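# Press the marked end of the ivory rocker switch down

## Task

Push the marked end of the ivory rocker switch down until it latches and stays down, with the switch still lying flat on its base. At the end no part of the robot may be touching the switch, and any drink can, parts box or small stack bin present must still be upright.

## Robot and tools

Robot: two arms, left_arm and right_arm, each with six joints and a two-finger gripper. Joint order inside each arm is always: waist, shoulder, elbow, wrist pitch, wrist yaw, wrist roll, followed by the gripper opening. Stated joint ranges (rad): waist -2.618 to 3.054, shoulder 0.000 to 3.142, elbow 0.000 to 3.142, wrist pitch -1.571 to 1.571, wrist yaw -1.571 to 1.571, wrist roll -2.094 to 2.094. Real limits may sit up to 0.059 rad either side of these.

Frame: every reported hand position and orientation is in the scene frame. Origin is at table-top height, halfway between the two arms' nominal bases; +z points up, +x points out across the table, and left_arm sits on the +y side (arm names do not match image sides). end_effector_position (metres) is the point between the finger pads, roughly 1 cm behind the tips; fingers point along the gripper's +z and separate along its y. Printed hand poses may be off by a few centimetres, more when reaching far.

Row format (shared by execute_actions and move): a single flat list of 14 numbers covering both arms, always all 14 even if one arm stays still: left_arm's 6 joint values then its opening, then right_arm's 6 joint values then its opening. Joint values are offsets, not poses: they count from the Joint targets in force when the action (or move) begins, not from the previous row. They are scaled: 1.0 equals 2.224 rad for waist, shoulder and elbow, and 8.485 rad for the three wrist joints; values lie in [-1, 1]. The opening is absolute: +1 fully open, -1 closed. Sending 0 for an arm's joints holds it at its current targets; sending a 0 opening is itself a command (half-closed), so resend the present opening to leave a gripper unchanged.

execute_actions(actions, cameras): actions is a list of actions; each action is a table of 1 to 15 rows, each row lasting one 1/30 s control step, and the last row is repeated to fill 15 steps (0.5 s). An empty list just reports state and images. An action that would push any joint more than 0.059 rad beyond its range is rejected for both arms; a malformed action, or a failing first action, rejects the whole call. Results include step readings of joint positions.

move(target, speed, blend, opening_speed, blocking, cameras): target is one 14-number row, or a list of up to 15 rows, each counted as offsets from the same starting Joint targets (not chained). All joints travel together to the target, so the hand follows a curve and does not avoid obstacles or the other arm. speed is the peak rad/s of the joint with the longest travel, 0.01 to 12.57, default 0.5 (one value, or one per target). blend (rad) rounds corners in a list; default 0 stops at each. opening_speed (0.2 or more per second on the -1..+1 scale) makes finger changes gradual. blocking=false returns after about 0.5 s while the move keeps running. The result adds a "move:" line: done, off_target (resting more than 0.035 rad from target), moving, held or fault, and limits=held if steps were withheld. Done does not mean nothing was touched. Faster moves and targets set deeper past contact press harder.

wait(seconds 0 to 10): lets time pass while arms hold their commands; a running move continues. stop(): brakes a running move, needing some distance. zoom_image(camera, region): camera is cam_head_left or cam_head_right; region [x0, y0, x1, y1] in image pixels from the top-left, at most 504x504. finished_scene(scene): scene number 1 to 3; final, and calls after it in the same reply act on the next scene. Scene 1 is practice and may be skipped.

Result lines: Joint positions and Joint velocities per arm (rad, rad/s, then finger gap in m; 0.094 m is fully open); Joint targets are the base for the next offsets; grip_measured is finger opening on the command scale; Joint torques (positive toward larger angle; shoulder, elbow and waist readings wrap at ±28 N m); "joint sent to its limit", "joint command not followed" (clearance check altered targets), MOTOR HOT (75 °C) and OVER-TEMPERATURE FAULT (90 °C, arm folds and idles). Each control step a joint's target can lead its measured angle by at most 0.339 rad (big joints) or 2.2 rad (wrist); a target more than 200 mm of hand travel away gets scaled back, so large moves may need several actions. Very small turns may not start.

Cameras: cam_head_left and cam_head_right, both 896x504, looking down from behind the arms; calibration is given in OpenCV form and can be slightly off.

Avoid: hitting or pressing the switch hard (press gently, slowly, then lift clear so nothing touches it), knocking over the can, parts box or stack bin, anything leaving the table, contact between the two arms, and long stretched or blocked poses that heat motors. A camera cable lying on an object counts as touching it. To end an unwanted push, command targets back past the measured positions. Thinking time lets the scene run on.

Each tool is called after "Request:" in YAML: its name, and indented under it one key for each argument.

## Session

Request:
execute_actions:
  actions: []

Scene clock: 0.00 s.
left_arm: end_effector_position=(+0.4286, +0.2967, +0.1025) grip_measured=+1.000 end_effector_quat_wxyz=(+0.594, -0.058, +0.801, +0.043) | right_arm: end_effector_position=(+0.4064, -0.2592, +0.1034) grip_measured=+1.000 end_effector_quat_wxyz=(+0.590, +0.008, +0.807, -0.016)
Joint positions: left_arm=[0.015 1.55 0.343 0.908 -0.141 -0.044 0.094] | right_arm=[-0.012 1.559 0.377 0.875 -0.004 -0.019 0.094]
Joint velocities: within noise
Joint torques (N m): no reading
Heat: left arm: 25 °C; right arm: 29 °C.
Joint targets: left_arm=[0.015 1.542 0.352 0.915 -0.142 -0.045] | right_arm=[-0.012 1.552 0.383 0.873 -0.004 -0.019]
Tool commands: left_gripper/opening=+1.0 right_gripper/opening=+1.0

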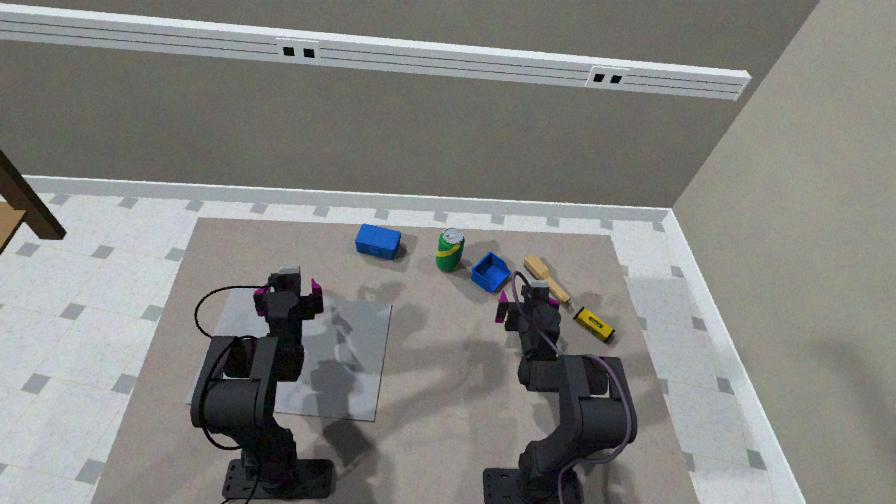

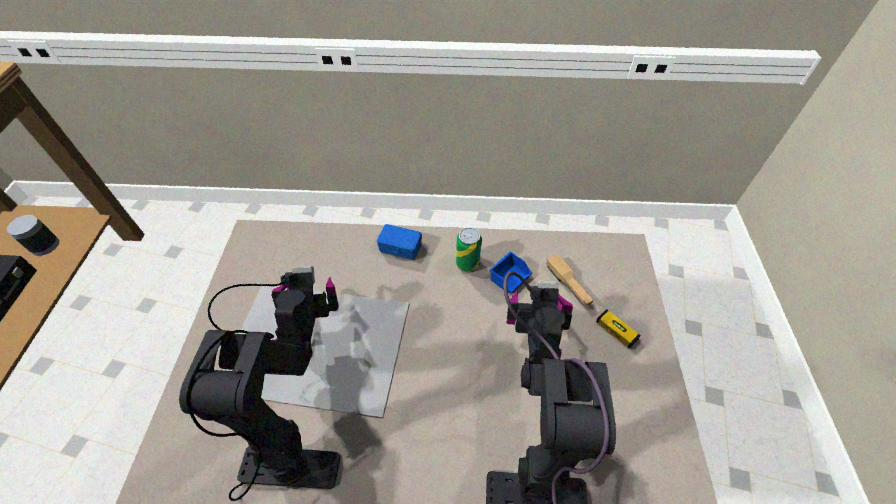

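Request:
zoom_image:
  camera: "cam_head_left"
  region: [320, 200, 660, 400]

Request:
zoom_image:
  camera: "cam_head_right"
  region: [180, 200, 440, 420]

Request:
zoom_image:
  camera: "cam_head_right"
  region: [400, 200, 680, 420]

Request:
zoom_image:
  camera: "cam_head_left"
  region: [150, 220, 420, 504]

Scaled by 1.482 from the camera's 896x504 image, which has a finer 1280x720 frame.

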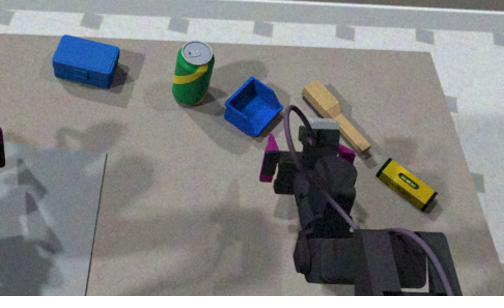

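Scaled by 1.938 from the camera's 896x504 image, which has a finer 1280x720 frame.

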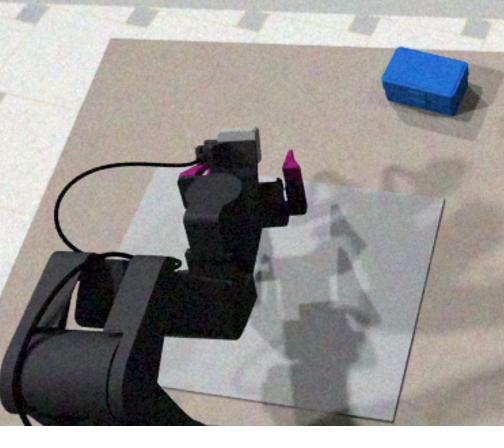

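Scaled by 1.800 from the camera's 896x504 image, which has a finer 1280x720 frame.

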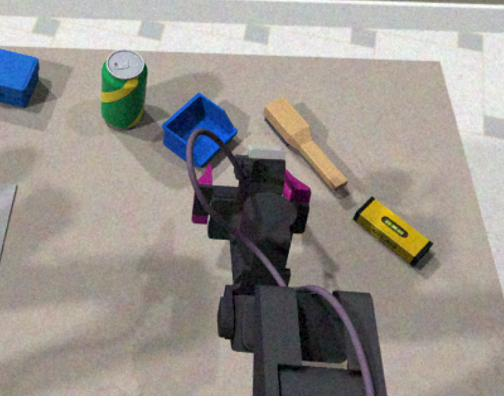

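Scaled by 1.775 from the camera's 896x504 image, which has a finer 1280x720 frame.

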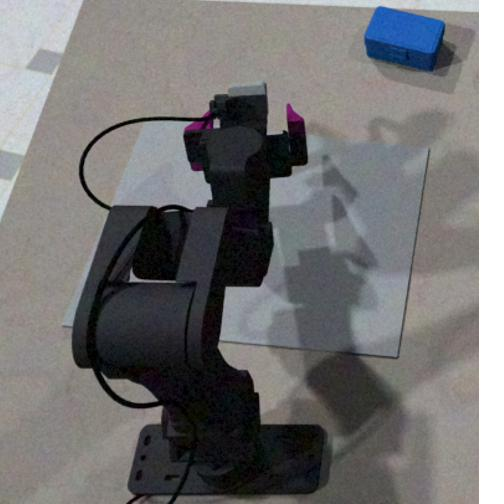

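Request:
move:
  target: [0, -0.6034, -0.1133, -0.0961, 0.0166, 0.0053, -0.95, 0, -0.608, -0.1273, -0.0911, 0.0005, 0.0022, -0.95]
  speed: 1.0

Scene clock: 27.43 s.
left_arm: end_effector_position=(+0.2956, +0.2740, +0.2067) grip_measured=-0.949 end_effector_quat_wxyz=(+0.705, -0.006, +0.709, -0.001) | right_arm: end_effector_position=(+0.2647, -0.2532, +0.2139) grip_measured=-0.947 end_effector_quat_wxyz=(+0.710, +0.011, +0.704, -0.016)
Joint positions: left_arm=[0.015 0.215 0.107 0.102 -0.011 -0.01 0.002] | right_arm=[-0.012 0.215 0.122 0.102 -0.004 -0.007 0.002]
Joint velocities: within noise
Joint torques (N m): left_arm=[-0.09 0.69 7.71 2.18 0.13 0.08] | right_arm=[0.01 1.11 6.17 2.03 0.04 0.04]
Heat: left arm: 30 °C; right arm: 34 °C.
Joint targets: left_arm=[0.015 0.200 0.100 0.099 -0.001 0.000] | right_arm=[-0.012 0.200 0.100 0.100 0.000 0.000]
move: done

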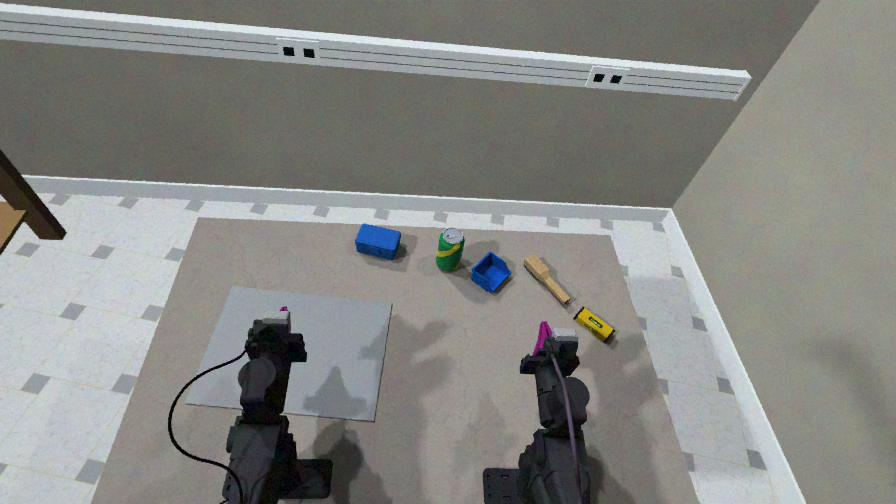

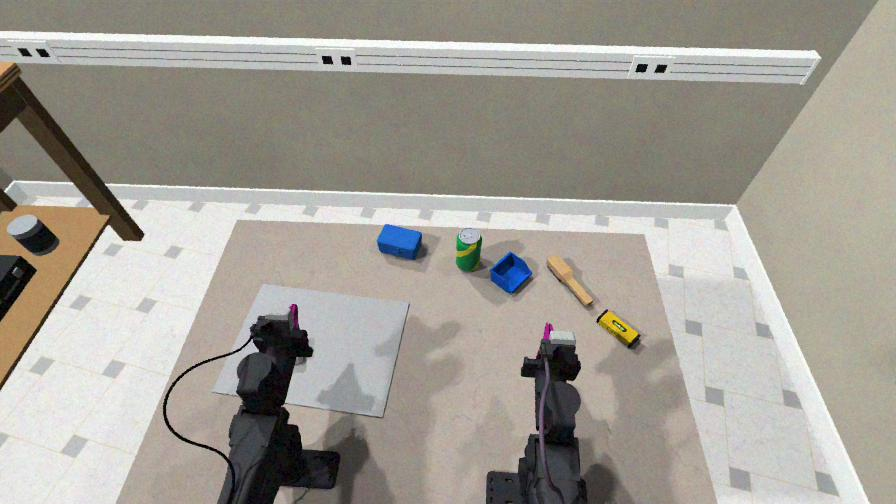

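Request:
zoom_image:
  camera: "cam_head_left"
  region: [460, 280, 660, 420]

Request:
zoom_image:
  camera: "cam_head_right"
  region: [460, 300, 660, 440]

Request:
zoom_image:
  camera: "cam_head_left"
  region: [180, 280, 420, 440]

Request:
zoom_image:
  camera: "cam_head_right"
  region: [200, 280, 440, 440]

Scaled by 2.520 from the camera's 896x504 image, which has a finer 1280x720 frame.

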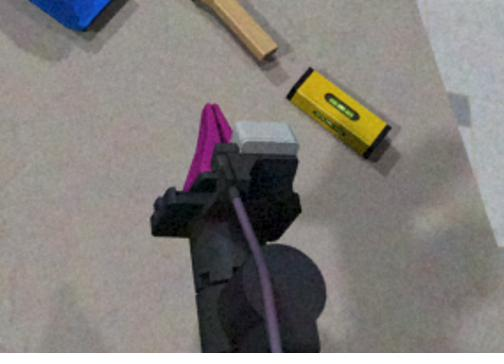

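Scaled by 2.520 from the camera's 896x504 image, which has a finer 1280x720 frame.

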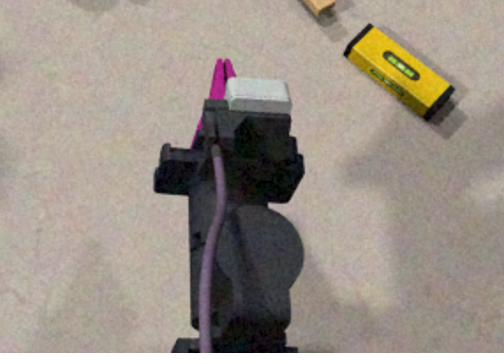

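Scaled by 2.100 from the camera's 896x504 image, which has a finer 1280x720 frame.

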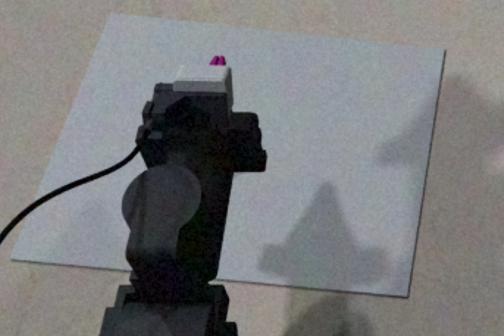

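Scaled by 2.100 from the camera's 896x504 image, which has a finer 1280x720 frame.

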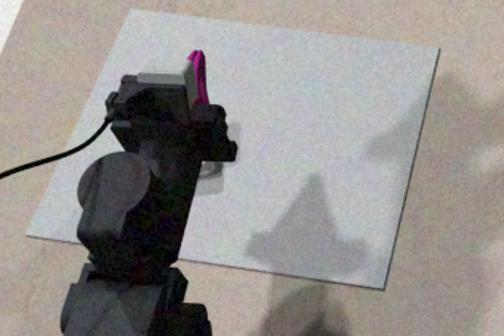

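Request:
zoom_image:
  camera: "cam_head_right"
  region: [270, 310, 340, 390]

Scaled by 6.300 from the camera's 896x504 image, which has a finer 1280x720 frame.

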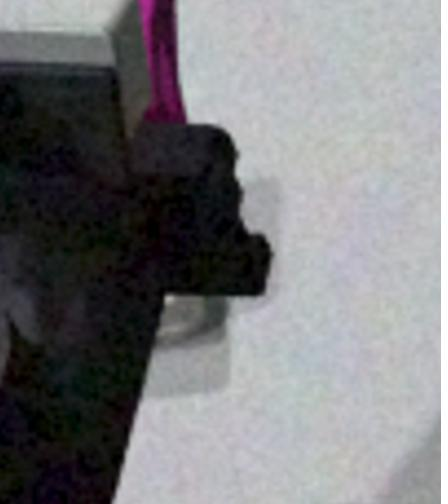

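Request:
move:
  target: [0.36, 0, 0, 0, 0, 0, -0.95, 0, 0, 0, 0, 0, 0, -0.95]
  speed: 1.0

Scene clock: 32.50 s.
left_arm: end_effector_position=(+0.2169, +0.4586, +0.2064) grip_measured=-0.949 end_effector_quat_wxyz=(+0.651, -0.278, +0.653, +0.270) | right_arm: end_effector_position=(+0.2647, -0.2532, +0.2137) grip_measured=-0.947 end_effector_quat_wxyz=(+0.710, +0.011, +0.704, -0.016)
Joint positions: left_arm=[0.81 0.215 0.107 0.101 -0.003 -0.009 0.002] | right_arm=[-0.012 0.215 0.122 0.101 -0.004 -0.007 0.002]
Joint velocities: within noise
Joint torques (N m): left_arm=[0.42 0.59 7.65 2.16 -0.01 0.1] | right_arm=[-0.01 1.13 6.19 2.08 0.04 0.05]
Heat: left arm: 30 °C; right arm: 34 °C.
Joint targets: left_arm=[0.815 0.200 0.100 0.099 -0.001 0.000] | right_arm=[-0.012 0.200 0.100 0.101 0.000 0.000]
move: done

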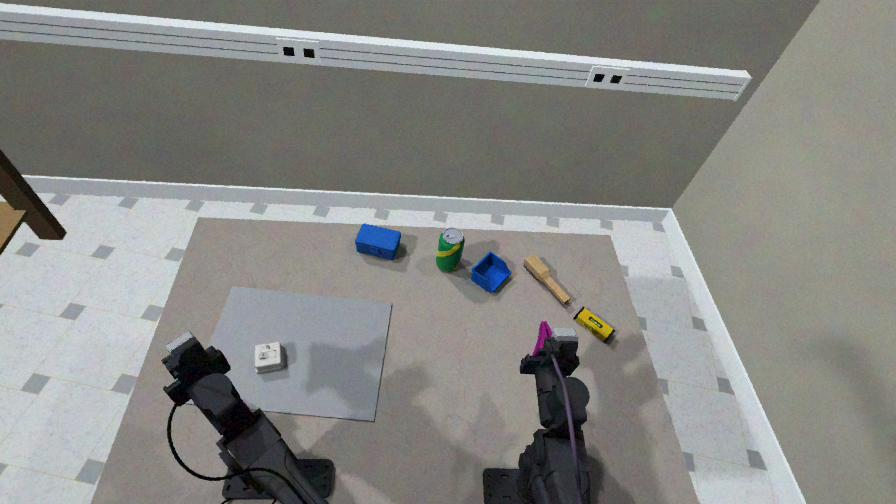

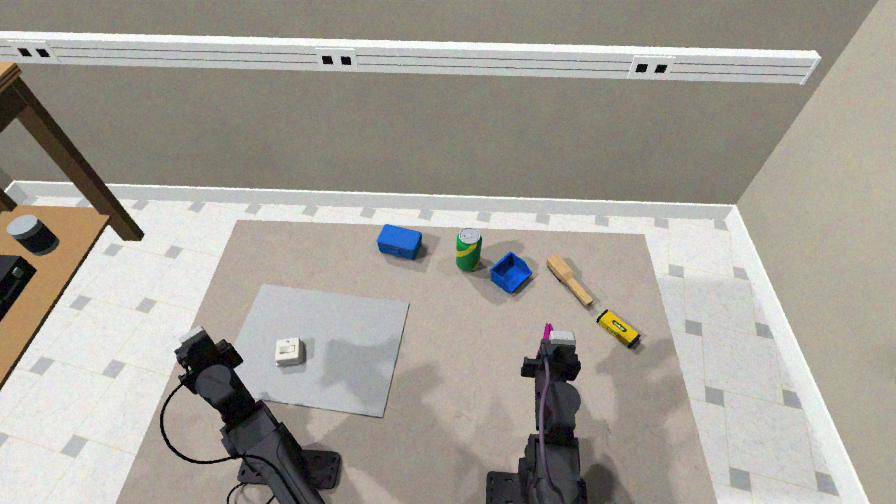

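Request:
zoom_image:
  camera: "cam_head_left"
  region: [240, 330, 300, 390]

Request:
zoom_image:
  camera: "cam_head_right"
  region: [260, 322, 320, 382]

Scaled by 8.400 from the camera's 896x504 image, which has a finer 1280x720 frame.

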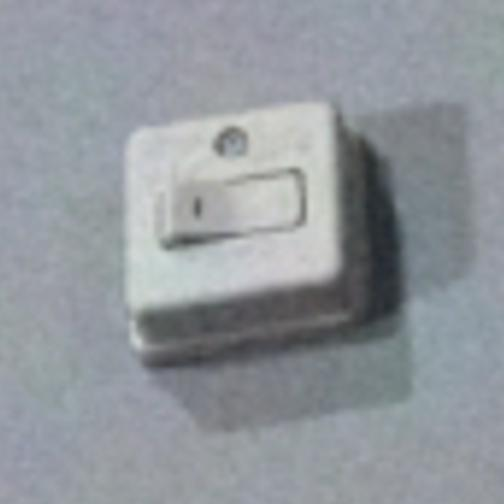

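Scaled by 8.400 from the camera's 896x504 image, which has a finer 1280x720 frame.

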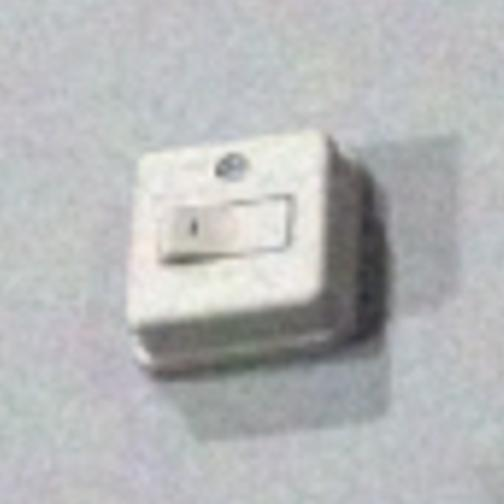

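Request:
move:
  target: [-0.259, 0.6272, 0.5351, -0.1608, 0, 0, -0.95, 0, 0, 0, 0, 0, 0, -0.95]
  speed: 1.0

Scene clock: 53.83 s.
left_arm: end_effector_position=(+0.3005, +0.3344, +0.1136) grip_measured=-0.949 end_effector_quat_wxyz=(-0.004, -0.117, +0.993, +0.001) | right_arm: end_effector_position=(+0.2647, -0.2532, +0.2136) grip_measured=-0.947 end_effector_quat_wxyz=(+0.709, +0.011, +0.705, -0.016)
Joint positions: left_arm=[0.243 1.584 1.262 -1.256 -0.003 -0.009 0.002] | right_arm=[-0.012 0.215 0.122 0.101 -0.004 -0.007 0.002]
Joint velocities: within noise
Joint torques (N m): left_arm=[-0.34 -4.9 9.52 0.42 0.05 0.09] | right_arm=[-0.01 1.13 6.16 2.08 0.04 0.04]
Heat: left arm: 31 °C; right arm: 35 °C.
Joint targets: left_arm=[0.239 1.595 1.290 -1.265 -0.001 0.000] | right_arm=[-0.012 0.200 0.100 0.100 0.000 0.000]
move: done

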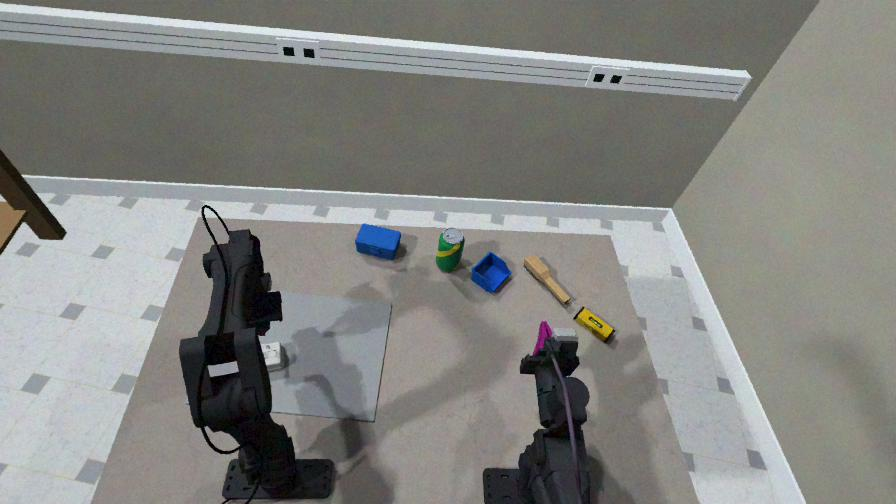

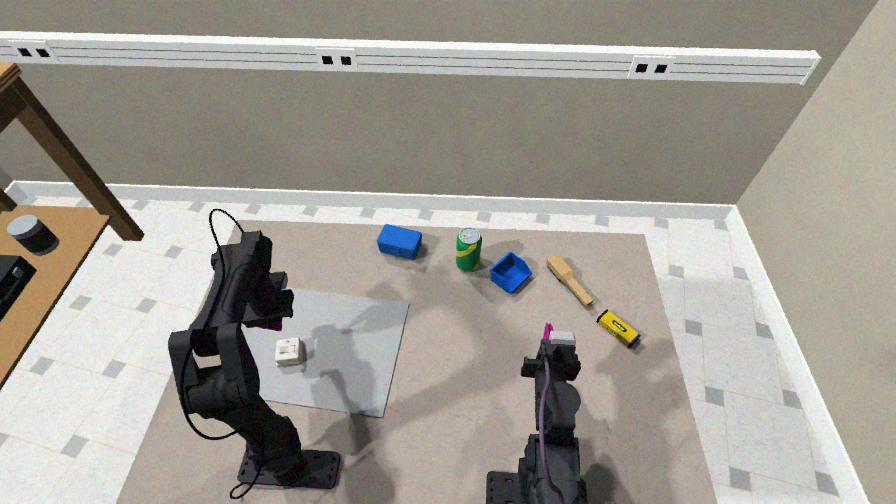

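Request:
zoom_image:
  camera: "cam_head_right"
  region: [230, 280, 330, 380]

Request:
zoom_image:
  camera: "cam_head_left"
  region: [210, 270, 310, 390]

Scaled by 5.040 from the camera's 896x504 image, which has a finer 1280x720 frame.

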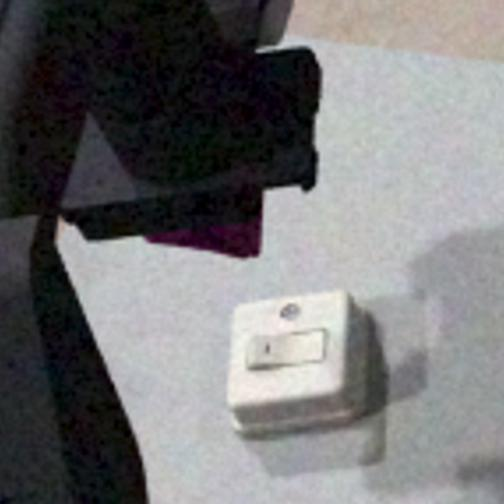

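Scaled by 4.200 from the camera's 896x504 image, which has a finer 1280x720 frame.

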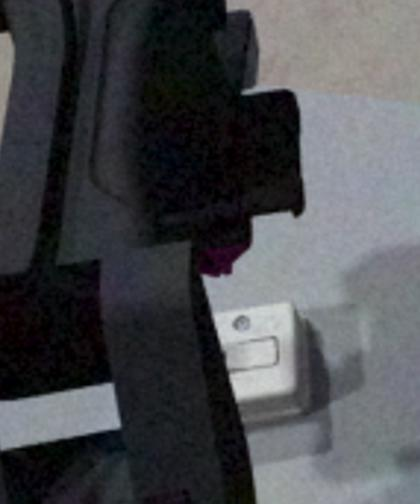

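Request:
zoom_image:
  camera: "cam_head_left"
  region: [240, 315, 290, 365]

Request:
zoom_image:
  camera: "cam_head_right"
  region: [250, 310, 300, 360]

Scaled by 10.080 from the camera's 896x504 image, which has a finer 1280x720 frame.

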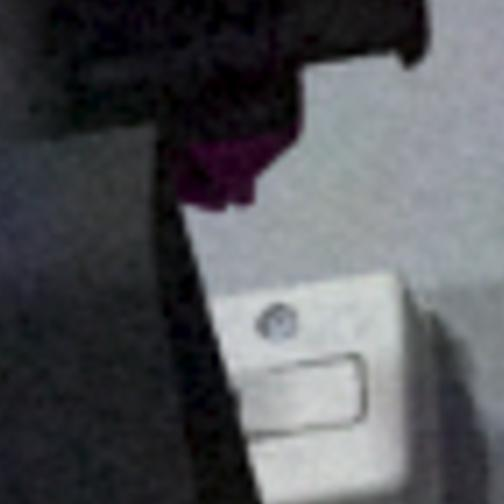

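Scaled by 10.080 from the camera's 896x504 image, which has a finer 1280x720 frame.

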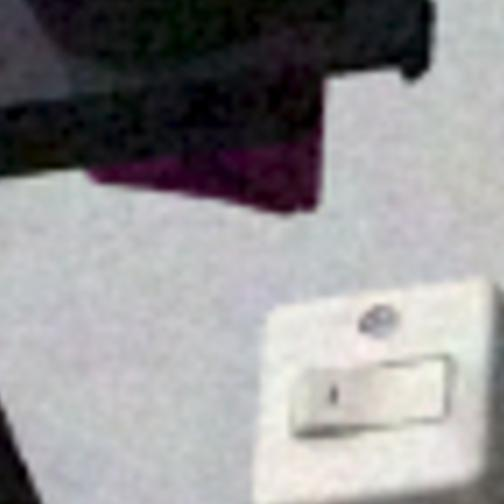

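Request:
move:
  target: [0.02635, -0.00436, -0.0767, 0.0198, 0, 0, -0.95, 0, 0, 0, 0, 0, 0, -0.95]
  speed: 0.4

Request:
zoom_image:
  camera: "cam_head_left"
  region: [230, 315, 290, 375]

Request:
zoom_image:
  camera: "cam_head_right"
  region: [250, 315, 310, 375]

Scene clock: 78.70 s.
left_arm: end_effector_position=(+0.2931, +0.3464, +0.0789) grip_measured=-0.949 end_effector_quat_wxyz=(-0.001, -0.142, +0.990, +0.002) | right_arm: end_effector_position=(+0.2647, -0.2532, +0.2136) grip_measured=-0.947 end_effector_quat_wxyz=(+0.709, +0.011, +0.705, -0.016)
Joint positions: left_arm=[0.293 1.584 1.123 -1.112 -0.003 -0.009 0.002] | right_arm=[-0.012 0.215 0.122 0.101 -0.004 -0.007 0.002]
Joint velocities: within noise
Joint torques (N m): left_arm=[0.4 -5.63 6.3 0.7 0.04 0.07] | right_arm=[0.01 1.11 6.17 2.08 0.04 0.04]
Heat: left arm: 28 °C; right arm: 36 °C.
Joint targets: left_arm=[0.298 1.585 1.119 -1.097 -0.001 0.000] | right_arm=[-0.012 0.200 0.100 0.100 0.000 0.000]
move: done

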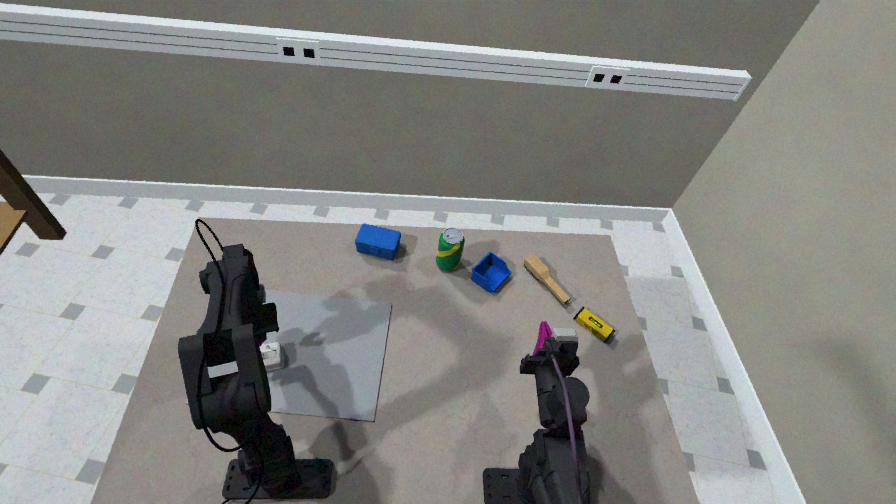

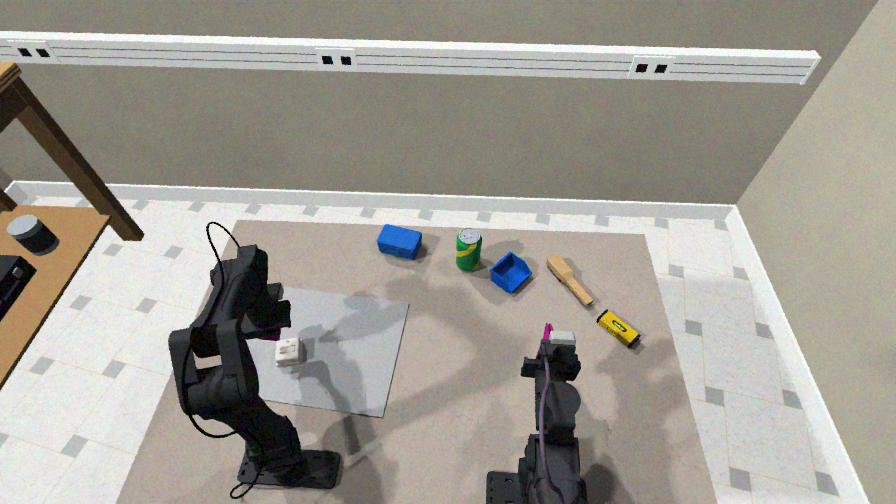

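Scaled by 8.400 from the camera's 896x504 image, which has a finer 1280x720 frame.

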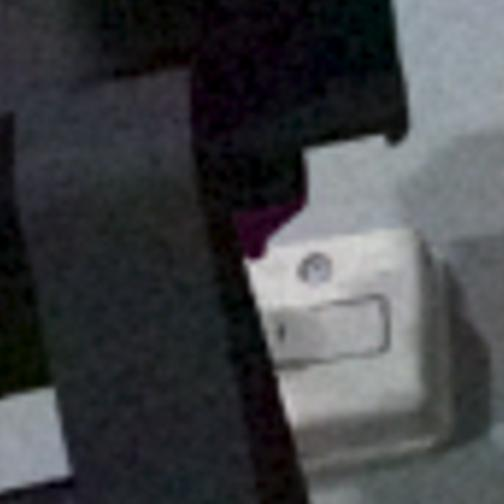

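Scaled by 8.400 from the camera's 896x504 image, which has a finer 1280x720 frame.

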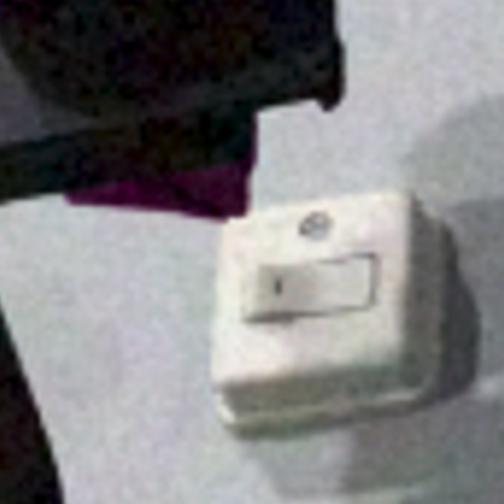

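Request:
move:
  target: [0.0028, 0.00742, -0.03876, 0.01234, 0, 0, -0.95, 0, 0, 0, 0, 0, 0, -0.95]
  speed: 0.2

Request:
zoom_image:
  camera: "cam_head_left"
  region: [230, 315, 290, 375]

Request:
zoom_image:
  camera: "cam_head_right"
  region: [250, 315, 310, 375]

Scene clock: 87.40 s.
left_arm: end_effector_position=(+0.2924, +0.3472, +0.0584) grip_measured=-0.949 end_effector_quat_wxyz=(+0.009, -0.143, +0.990, +0.003) | right_arm: end_effector_position=(+0.2647, -0.2532, +0.2136) grip_measured=-0.947 end_effector_quat_wxyz=(+0.709, +0.011, +0.705, -0.016)
Joint positions: left_arm=[0.296 1.584 1.039 -1.008 -0.003 -0.009 0.002] | right_arm=[-0.012 0.215 0.122 0.101 -0.004 -0.007 0.002]
Joint velocities: within noise
Joint torques (N m): left_arm=[0.51 -4.29 6.08 0.73 0.05 0.07] | right_arm=[-0.01 1.13 6.17 2.08 0.04 0.05]
Heat: left arm: 27 °C; right arm: 36 °C.
Joint targets: left_arm=[0.304 1.601 1.033 -0.992 -0.001 0.000] | right_arm=[-0.012 0.200 0.100 0.101 0.000 0.000]
move: done

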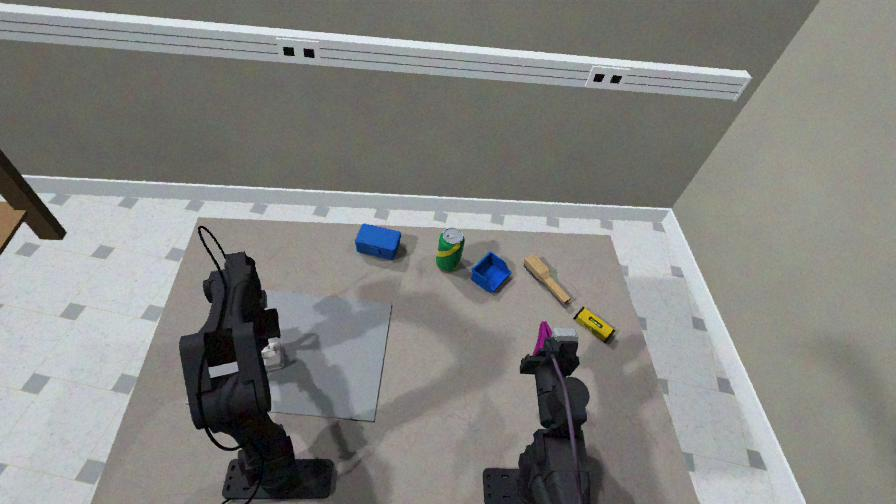

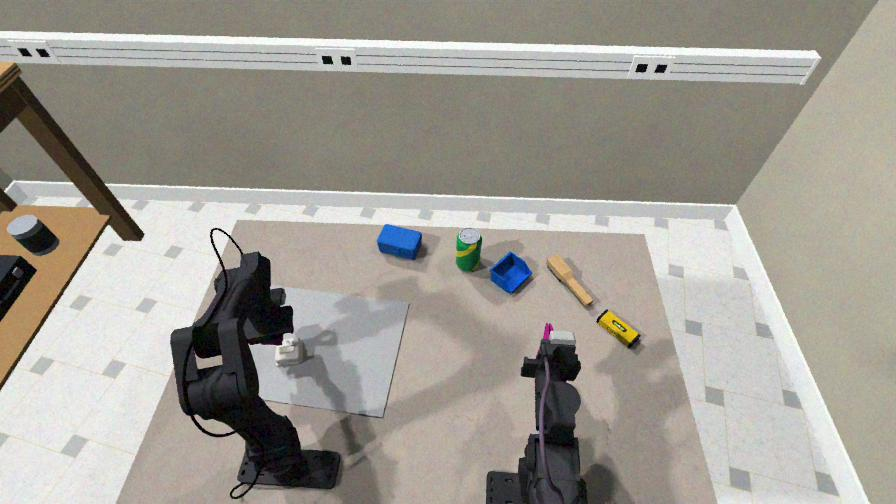

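Scaled by 8.400 from the camera's 896x504 image, which has a finer 1280x720 frame.

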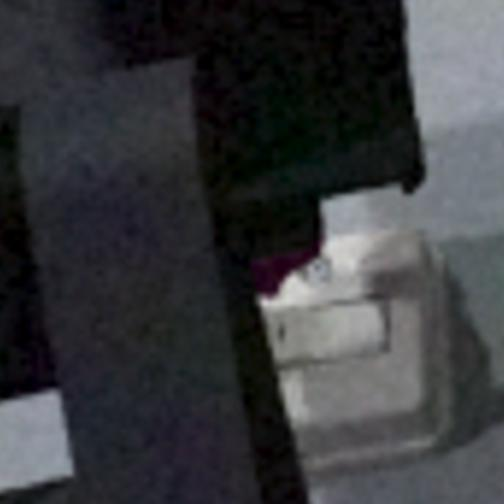

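Scaled by 8.400 from the camera's 896x504 image, which has a finer 1280x720 frame.

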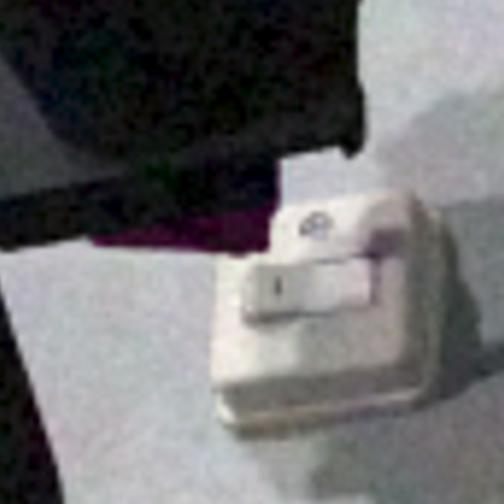

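Request:
zoom_image:
  camera: "cam_head_left"
  region: [250, 335, 280, 365]

Request:
zoom_image:
  camera: "cam_head_right"
  region: [268, 330, 298, 360]

Scaled by 16.800 from the camera's 896x504 image, which has a finer 1280x720 frame.

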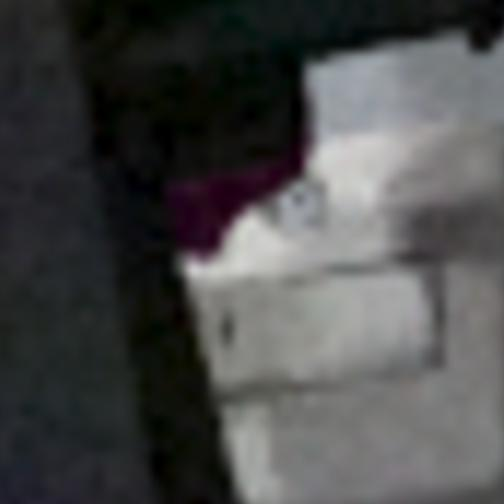

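Scaled by 16.800 from the camera's 896x504 image, which has a finer 1280x720 frame.

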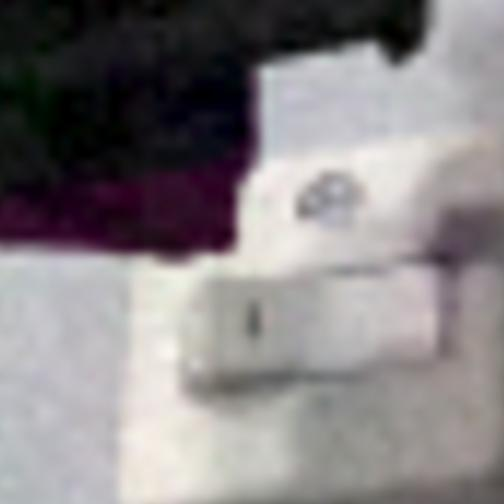

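Request:
move:
  target: [0.0047, 0.0085, -0.0040, 0.00165, 0, 0, -0.95, 0, 0, 0, 0, 0, 0, -0.95]
  speed: 0.1

Request:
zoom_image:
  camera: "cam_head_left"
  region: [250, 335, 280, 365]

Request:
zoom_image:
  camera: "cam_head_right"
  region: [268, 330, 298, 360]

Scene clock: 100.10 s.
left_arm: end_effector_position=(+0.2909, +0.3500, +0.0513) grip_measured=-0.949 end_effector_quat_wxyz=(+0.001, -0.149, +0.989, +0.002) | right_arm: end_effector_position=(+0.2647, -0.2532, +0.2135) grip_measured=-0.947 end_effector_quat_wxyz=(+0.709, +0.011, +0.705, -0.016)
Joint positions: left_arm=[0.308 1.605 1.031 -0.994 -0.003 -0.009 0.002] | right_arm=[-0.012 0.215 0.122 0.1 -0.004 -0.007 0.002]
Joint velocities: within noise
Joint torques (N m): left_arm=[0.59 -4.52 5.9 0.66 0.03 0.06] | right_arm=[-0.01 1.11 6.19 2.08 0.04 0.04]
Heat: left arm: 27 °C; right arm: 36 °C.
Joint targets: left_arm=[0.314 1.620 1.024 -0.978 -0.001 0.000] | right_arm=[-0.012 0.200 0.100 0.100 0.000 0.000]
move: done

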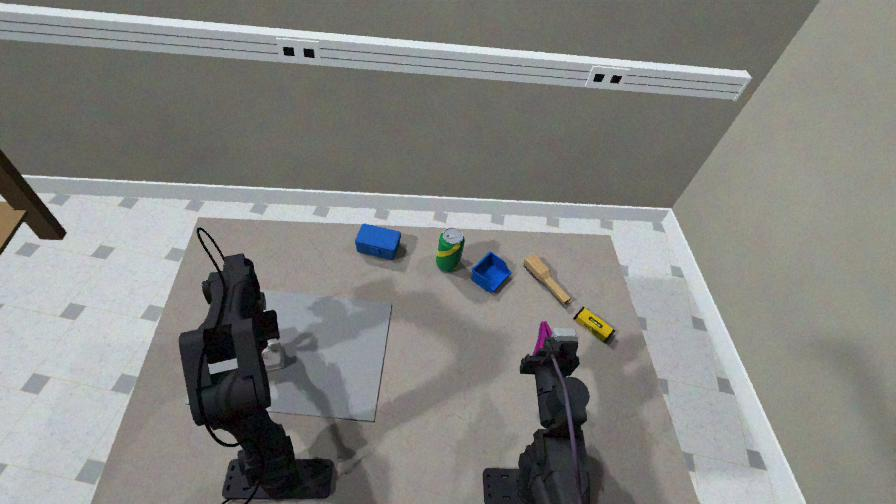

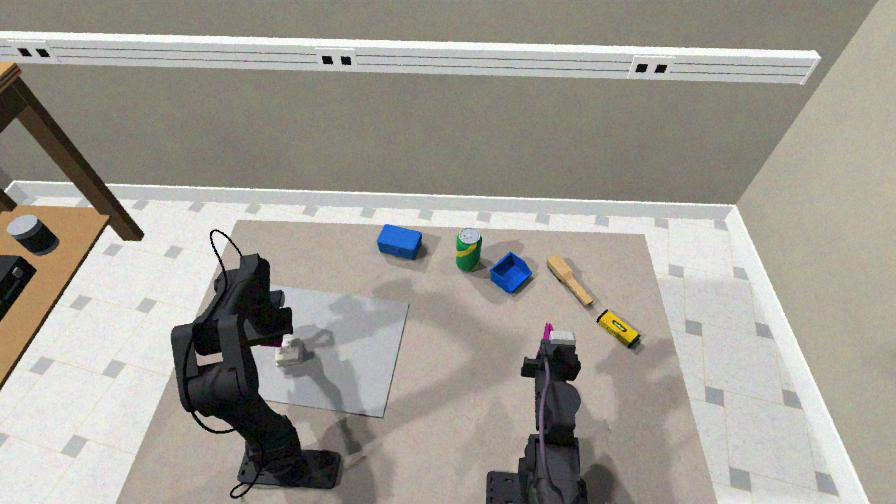

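Scaled by 16.800 from the camera's 896x504 image, which has a finer 1280x720 frame.

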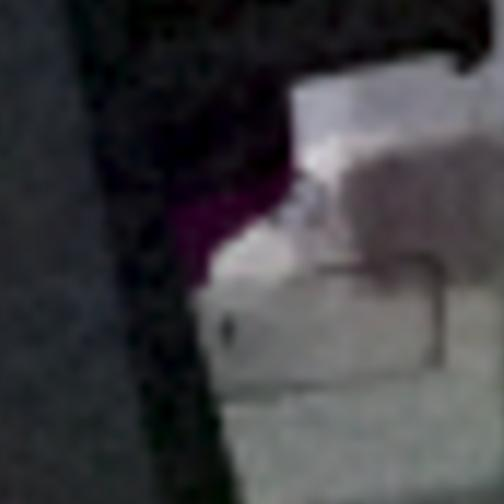

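Scaled by 16.800 from the camera's 896x504 image, which has a finer 1280x720 frame.

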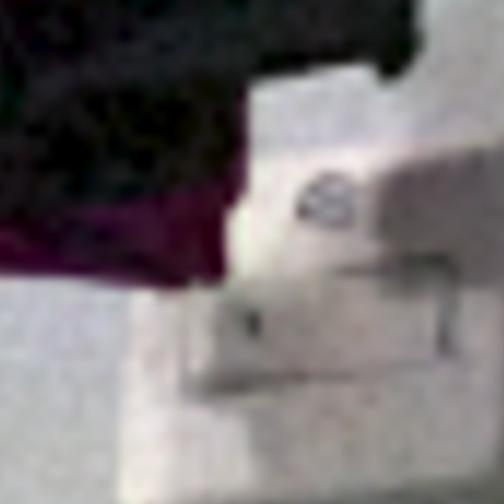

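Request:
move:
  target: [0, 0.0035, -0.00765, 0.00293, 0, 0, -0.95, 0, 0, 0, 0, 0, 0, -0.95]
  speed: 0.1

Request:
zoom_image:
  camera: "cam_head_left"
  region: [250, 335, 280, 365]

Request:
zoom_image:
  camera: "cam_head_right"
  region: [268, 330, 298, 360]

Scene clock: 103.50 s.
left_arm: end_effector_position=(+0.2909, +0.3500, +0.0454) grip_measured=-0.949 end_effector_quat_wxyz=(+0.001, -0.149, +0.989, +0.002) | right_arm: end_effector_position=(+0.2647, -0.2532, +0.2135) grip_measured=-0.947 end_effector_quat_wxyz=(+0.709, +0.011, +0.705, -0.016)
Joint positions: left_arm=[0.308 1.613 1.014 -0.969 -0.003 -0.009 0.002] | right_arm=[-0.012 0.215 0.122 0.1 -0.004 -0.007 0.002]
Joint velocities: within noise
Joint torques (N m): left_arm=[0.47 -4.51 5.93 0.69 0.04 0.06] | right_arm=[-0.01 1.11 6.19 2.08 0.04 0.05]
Heat: left arm: 27 °C; right arm: 37 °C.
Joint targets: left_arm=[0.314 1.628 1.007 -0.953 -0.001 0.000] | right_arm=[-0.012 0.200 0.100 0.100 0.000 0.000]
move: done

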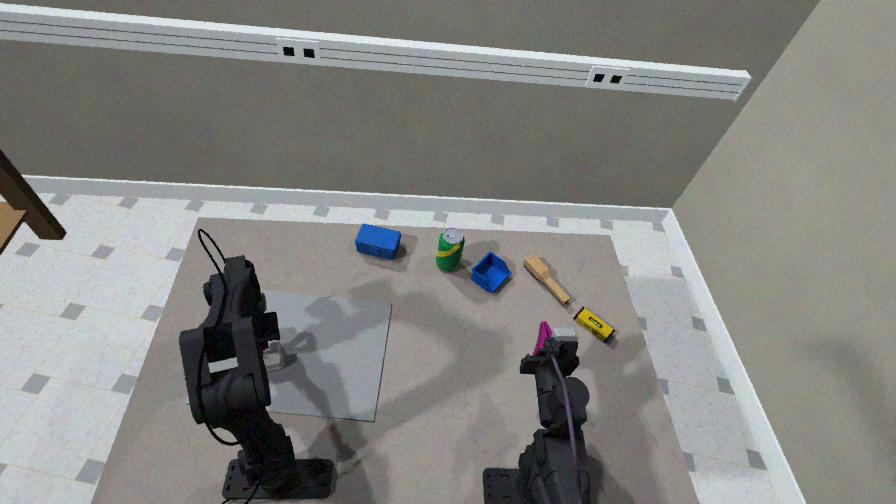

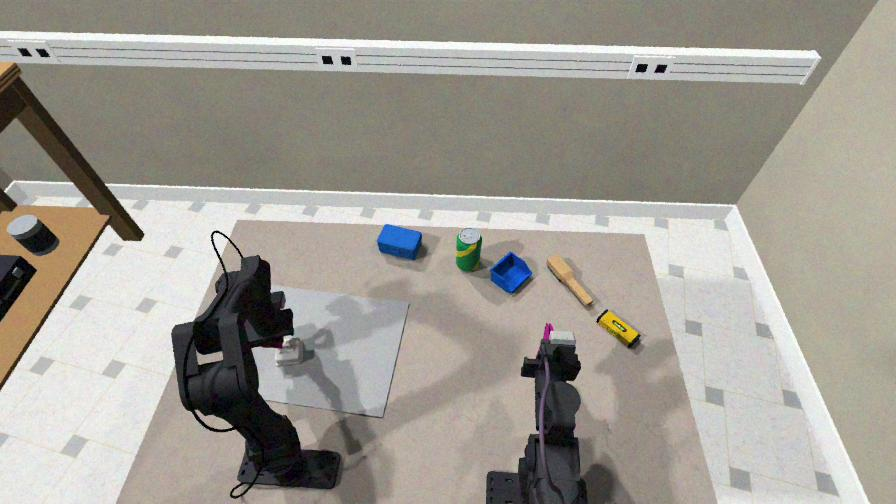

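Scaled by 16.800 from the camera's 896x504 image, which has a finer 1280x720 frame.

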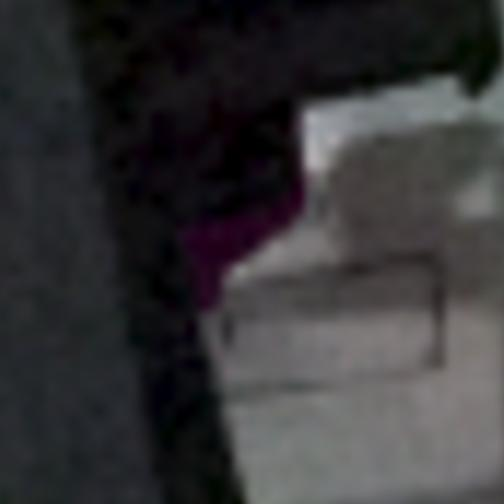

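Scaled by 16.800 from the camera's 896x504 image, which has a finer 1280x720 frame.

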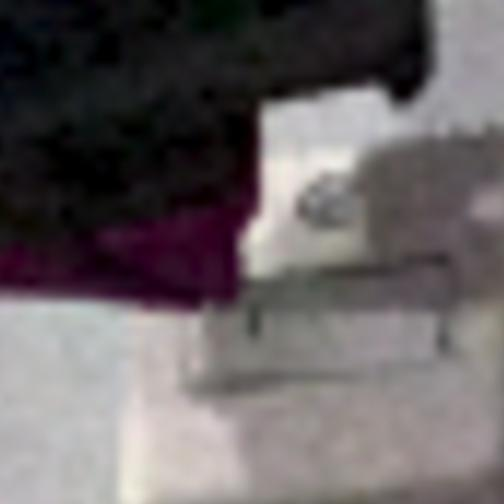

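Request:
move:
  target: [0, 0.0024, -0.0051, 0.00195, 0, 0, -0.95, 0, 0, 0, 0, 0, 0, -0.95]
  speed: 0.1

Request:
zoom_image:
  camera: "cam_head_left"
  region: [250, 335, 280, 365]

Request:
zoom_image:
  camera: "cam_head_right"
  region: [268, 330, 298, 360]

Scene clock: 105.47 s.
left_arm: end_effector_position=(+0.2907, +0.3500, +0.0429) grip_measured=-0.949 end_effector_quat_wxyz=(+0.003, -0.149, +0.989, +0.002) | right_arm: end_effector_position=(+0.2647, -0.2532, +0.2135) grip_measured=-0.947 end_effector_quat_wxyz=(+0.709, +0.011, +0.705, -0.016)
Joint positions: left_arm=[0.308 1.613 1.003 -0.955 -0.003 -0.009 0.002] | right_arm=[-0.012 0.215 0.122 0.1 -0.004 -0.007 0.002]
Joint velocities: within noise
Joint torques (N m): left_arm=[0.5 -4.11 5.76 0.75 0.03 0.06] | right_arm=[-0.02 1.11 6.19 2.09 0.04 0.04]
Heat: left arm: 27 °C; right arm: 37 °C.
Joint targets: left_arm=[0.314 1.634 0.996 -0.937 -0.001 0.000] | right_arm=[-0.012 0.200 0.100 0.100 0.000 0.000]
move: done

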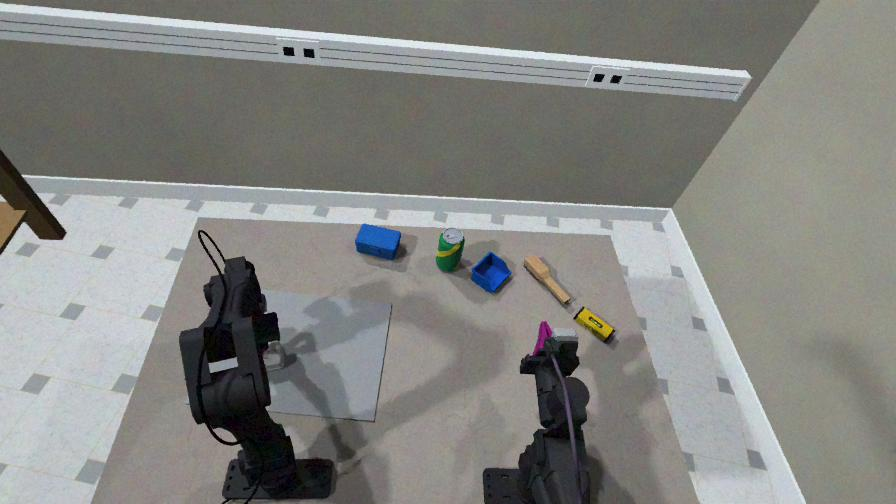

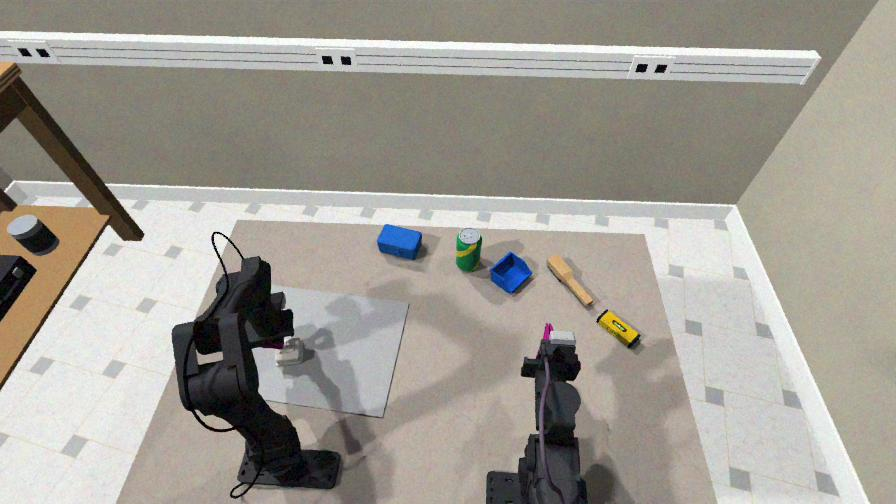

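Scaled by 16.800 from the camera's 896x504 image, which has a finer 1280x720 frame.

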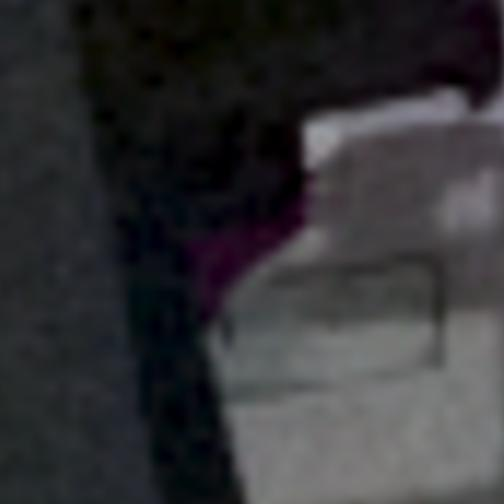

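Scaled by 16.800 from the camera's 896x504 image, which has a finer 1280x720 frame.

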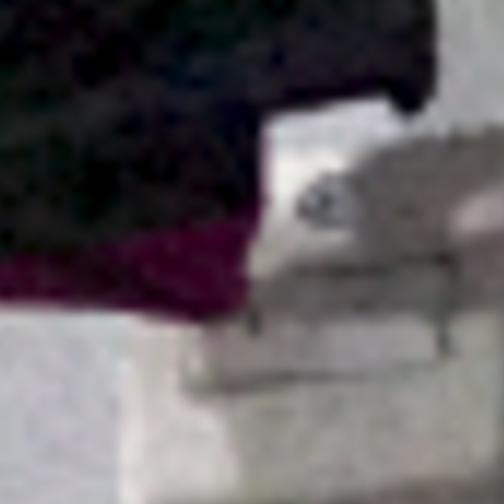

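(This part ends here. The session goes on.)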